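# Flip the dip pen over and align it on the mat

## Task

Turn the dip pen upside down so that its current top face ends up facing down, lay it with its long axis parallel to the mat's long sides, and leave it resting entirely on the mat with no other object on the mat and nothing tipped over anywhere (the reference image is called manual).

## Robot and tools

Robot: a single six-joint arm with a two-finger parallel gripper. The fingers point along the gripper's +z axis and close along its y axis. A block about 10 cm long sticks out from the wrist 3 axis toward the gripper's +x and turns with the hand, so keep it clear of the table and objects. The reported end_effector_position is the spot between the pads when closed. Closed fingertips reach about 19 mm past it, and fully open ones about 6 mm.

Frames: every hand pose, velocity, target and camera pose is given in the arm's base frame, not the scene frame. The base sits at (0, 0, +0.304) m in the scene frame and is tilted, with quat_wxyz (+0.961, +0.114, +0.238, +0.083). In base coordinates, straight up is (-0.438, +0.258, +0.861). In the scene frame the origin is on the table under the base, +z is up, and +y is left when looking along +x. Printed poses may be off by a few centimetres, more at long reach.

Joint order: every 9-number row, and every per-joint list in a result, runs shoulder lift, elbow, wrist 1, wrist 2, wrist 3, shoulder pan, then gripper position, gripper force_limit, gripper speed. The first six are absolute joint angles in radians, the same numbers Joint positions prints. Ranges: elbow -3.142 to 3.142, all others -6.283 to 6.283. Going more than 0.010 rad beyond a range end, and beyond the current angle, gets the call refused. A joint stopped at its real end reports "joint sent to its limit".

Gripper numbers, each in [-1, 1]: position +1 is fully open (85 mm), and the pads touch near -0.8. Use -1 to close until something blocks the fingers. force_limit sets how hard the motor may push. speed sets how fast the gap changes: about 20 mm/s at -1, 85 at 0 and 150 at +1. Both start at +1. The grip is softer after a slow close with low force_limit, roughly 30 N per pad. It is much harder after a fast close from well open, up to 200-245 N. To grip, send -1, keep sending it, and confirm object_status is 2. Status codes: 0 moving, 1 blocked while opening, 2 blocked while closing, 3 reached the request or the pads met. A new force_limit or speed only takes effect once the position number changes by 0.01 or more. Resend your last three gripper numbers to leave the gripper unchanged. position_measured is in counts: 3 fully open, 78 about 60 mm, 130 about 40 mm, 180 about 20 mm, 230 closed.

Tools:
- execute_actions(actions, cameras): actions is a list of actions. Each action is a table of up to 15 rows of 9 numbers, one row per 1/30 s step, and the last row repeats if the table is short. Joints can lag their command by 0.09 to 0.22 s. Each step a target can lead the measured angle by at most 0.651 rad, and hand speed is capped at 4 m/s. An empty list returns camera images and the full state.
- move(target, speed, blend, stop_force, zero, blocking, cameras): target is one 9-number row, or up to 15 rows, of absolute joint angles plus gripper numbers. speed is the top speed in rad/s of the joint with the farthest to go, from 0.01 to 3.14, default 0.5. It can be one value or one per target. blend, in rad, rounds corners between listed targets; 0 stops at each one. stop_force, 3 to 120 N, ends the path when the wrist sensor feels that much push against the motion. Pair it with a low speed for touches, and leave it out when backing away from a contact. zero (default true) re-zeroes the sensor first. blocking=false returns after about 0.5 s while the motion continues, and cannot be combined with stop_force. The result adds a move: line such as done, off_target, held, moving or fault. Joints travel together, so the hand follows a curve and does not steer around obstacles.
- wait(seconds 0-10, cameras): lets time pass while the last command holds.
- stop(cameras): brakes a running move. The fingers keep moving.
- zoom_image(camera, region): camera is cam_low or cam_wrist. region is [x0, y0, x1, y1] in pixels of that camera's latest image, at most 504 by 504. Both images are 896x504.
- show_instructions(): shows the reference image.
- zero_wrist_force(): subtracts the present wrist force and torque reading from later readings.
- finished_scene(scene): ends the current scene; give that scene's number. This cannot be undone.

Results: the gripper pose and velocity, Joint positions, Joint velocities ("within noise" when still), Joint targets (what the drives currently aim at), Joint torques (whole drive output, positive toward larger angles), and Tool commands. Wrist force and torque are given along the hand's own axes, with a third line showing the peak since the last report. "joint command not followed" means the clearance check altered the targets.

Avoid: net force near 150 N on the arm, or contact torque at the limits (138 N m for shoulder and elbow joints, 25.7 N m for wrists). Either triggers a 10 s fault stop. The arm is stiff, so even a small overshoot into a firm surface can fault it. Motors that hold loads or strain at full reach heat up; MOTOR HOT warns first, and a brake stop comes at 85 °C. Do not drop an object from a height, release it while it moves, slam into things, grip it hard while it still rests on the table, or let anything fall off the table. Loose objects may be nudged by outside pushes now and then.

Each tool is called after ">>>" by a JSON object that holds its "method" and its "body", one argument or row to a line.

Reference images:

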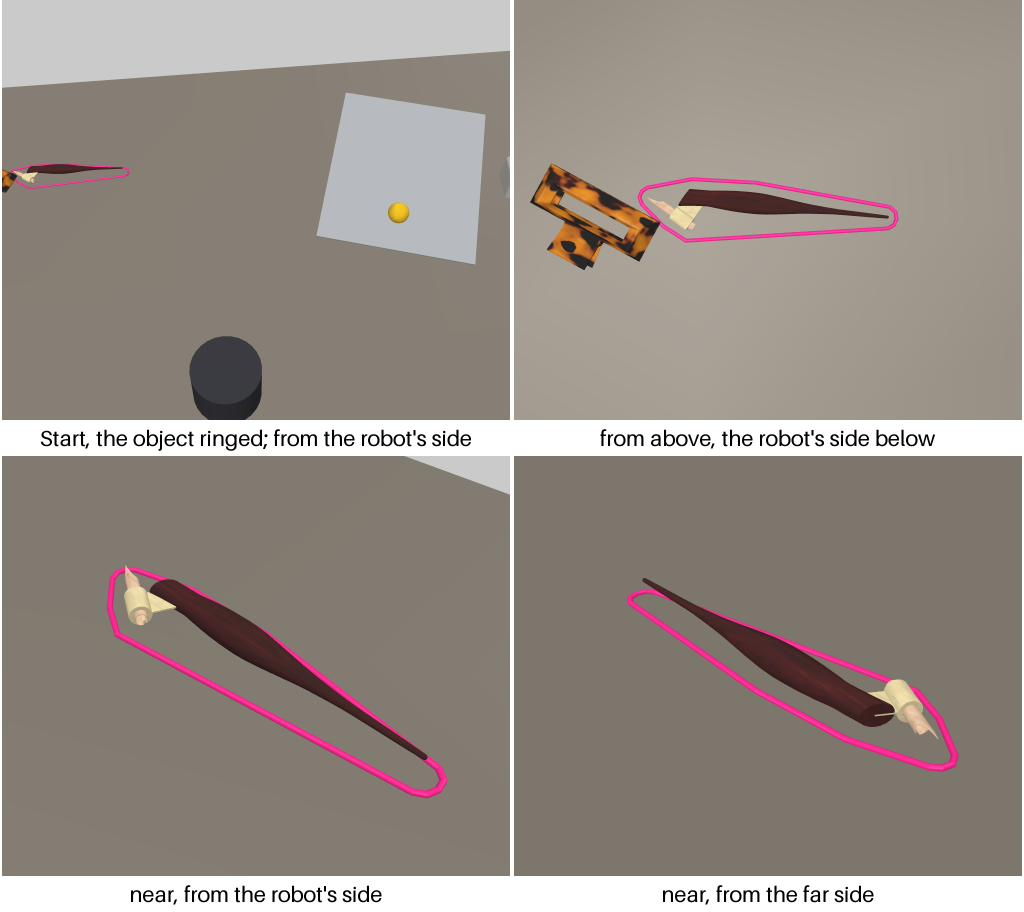

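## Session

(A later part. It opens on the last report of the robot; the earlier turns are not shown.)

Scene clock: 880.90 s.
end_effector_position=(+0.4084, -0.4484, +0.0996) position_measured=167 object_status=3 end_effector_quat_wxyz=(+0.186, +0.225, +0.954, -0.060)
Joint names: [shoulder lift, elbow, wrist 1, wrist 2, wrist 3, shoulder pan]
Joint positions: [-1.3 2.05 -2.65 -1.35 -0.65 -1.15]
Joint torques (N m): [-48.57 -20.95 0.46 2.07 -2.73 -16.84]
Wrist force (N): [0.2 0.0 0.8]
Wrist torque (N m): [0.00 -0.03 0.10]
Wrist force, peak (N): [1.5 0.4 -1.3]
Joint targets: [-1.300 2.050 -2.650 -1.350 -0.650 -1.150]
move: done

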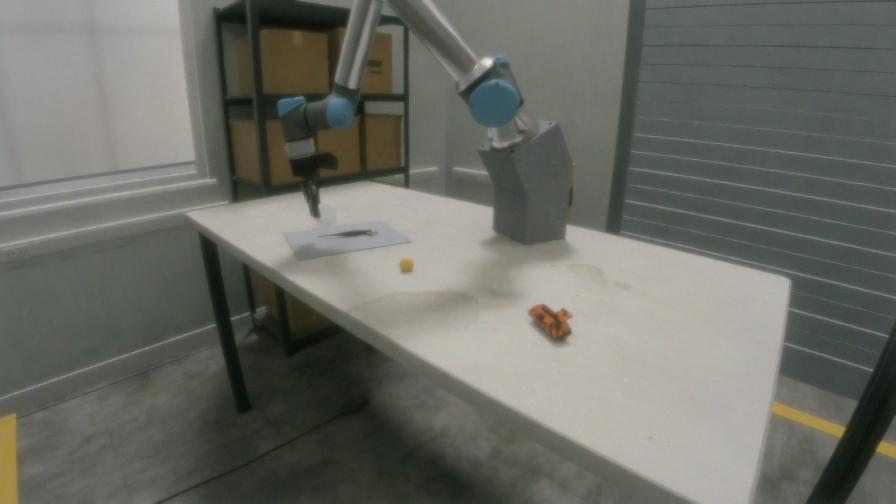

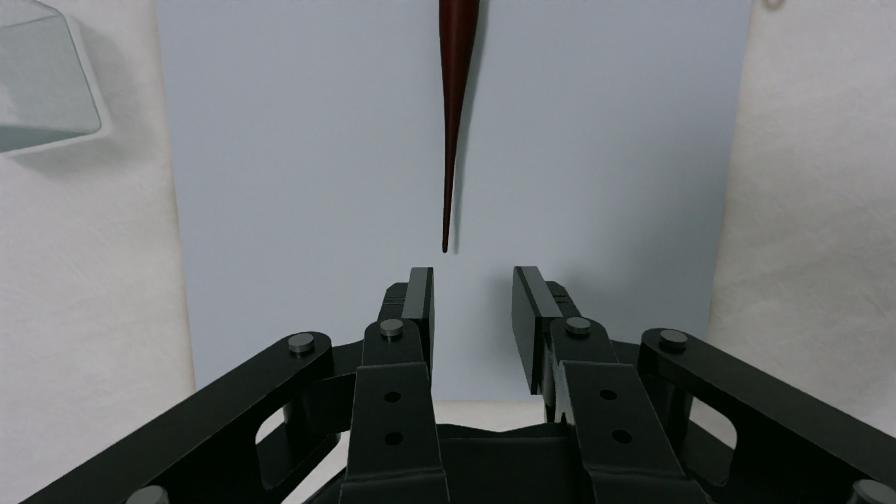

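>>> {"method": "move", "body": {
  "target": [-2.1874, 2.1744, -1.7623, -1.0738, -1.5209, -1.7453, -0.3, -1, -1],
  "speed": 0.8,
  "cameras": ["all"]
}}

>>> {"method": "zoom_image", "body": {
  "camera": "cam_wrist",
  "region": [300, 0, 640, 340]
}}

Scene clock: 893.90 s.
end_effector_position=(+0.2016, -0.3300, +0.3134) position_measured=167 object_status=3 end_effector_quat_wxyz=(+0.238, +0.083, +0.961, -0.114)
Joint names: [shoulder lift, elbow, wrist 1, wrist 2, wrist 3, shoulder pan]
Joint positions: [-2.187 2.174 -1.762 -1.074 -1.521 -1.745]
Joint torques (N m): [-12.39 -13.41 0.31 2.37 -2.75 -10.23]
Wrist force (N): [0.6 0.3 0.8]
Wrist torque (N m): [0.04 -0.11 0.10]
Wrist force, peak (N): [-0.3 1.1 3.0]
Joint targets: [-2.187 2.174 -1.762 -1.074 -1.521 -1.745]
move: done

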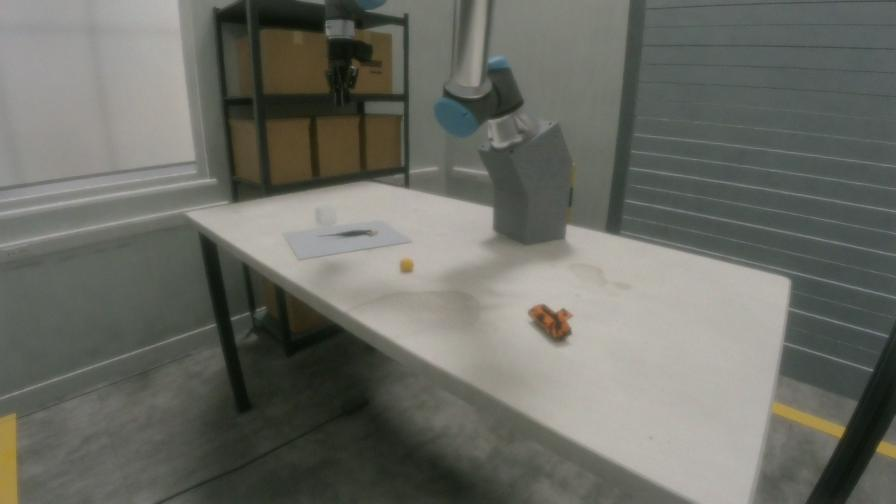

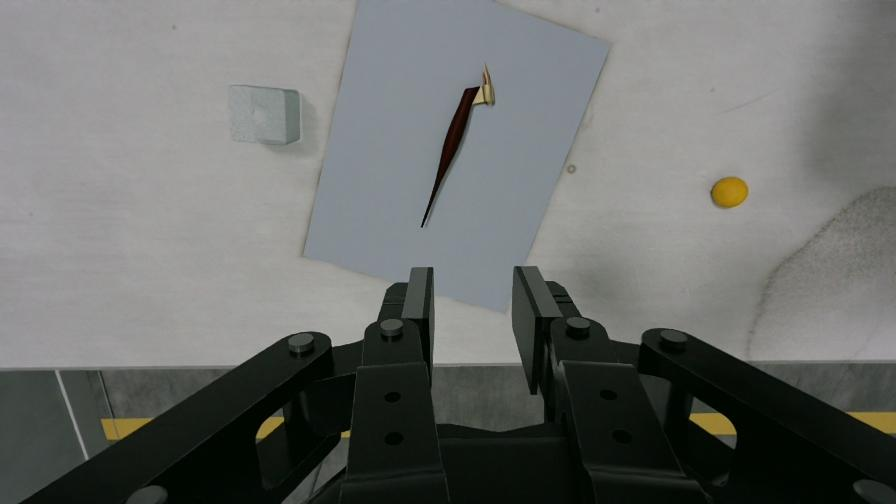

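Scaled by 1.482 from the camera's 896x504 image, which has a finer 1280x720 frame.

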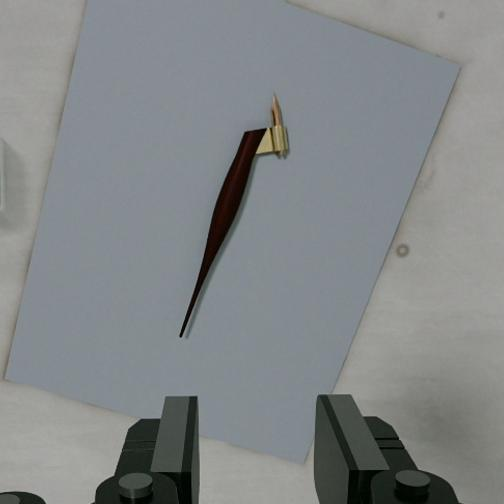

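>>> {"method": "finished_scene", "body": {
  "scene": 1
}}

The scene is finished: the task was done.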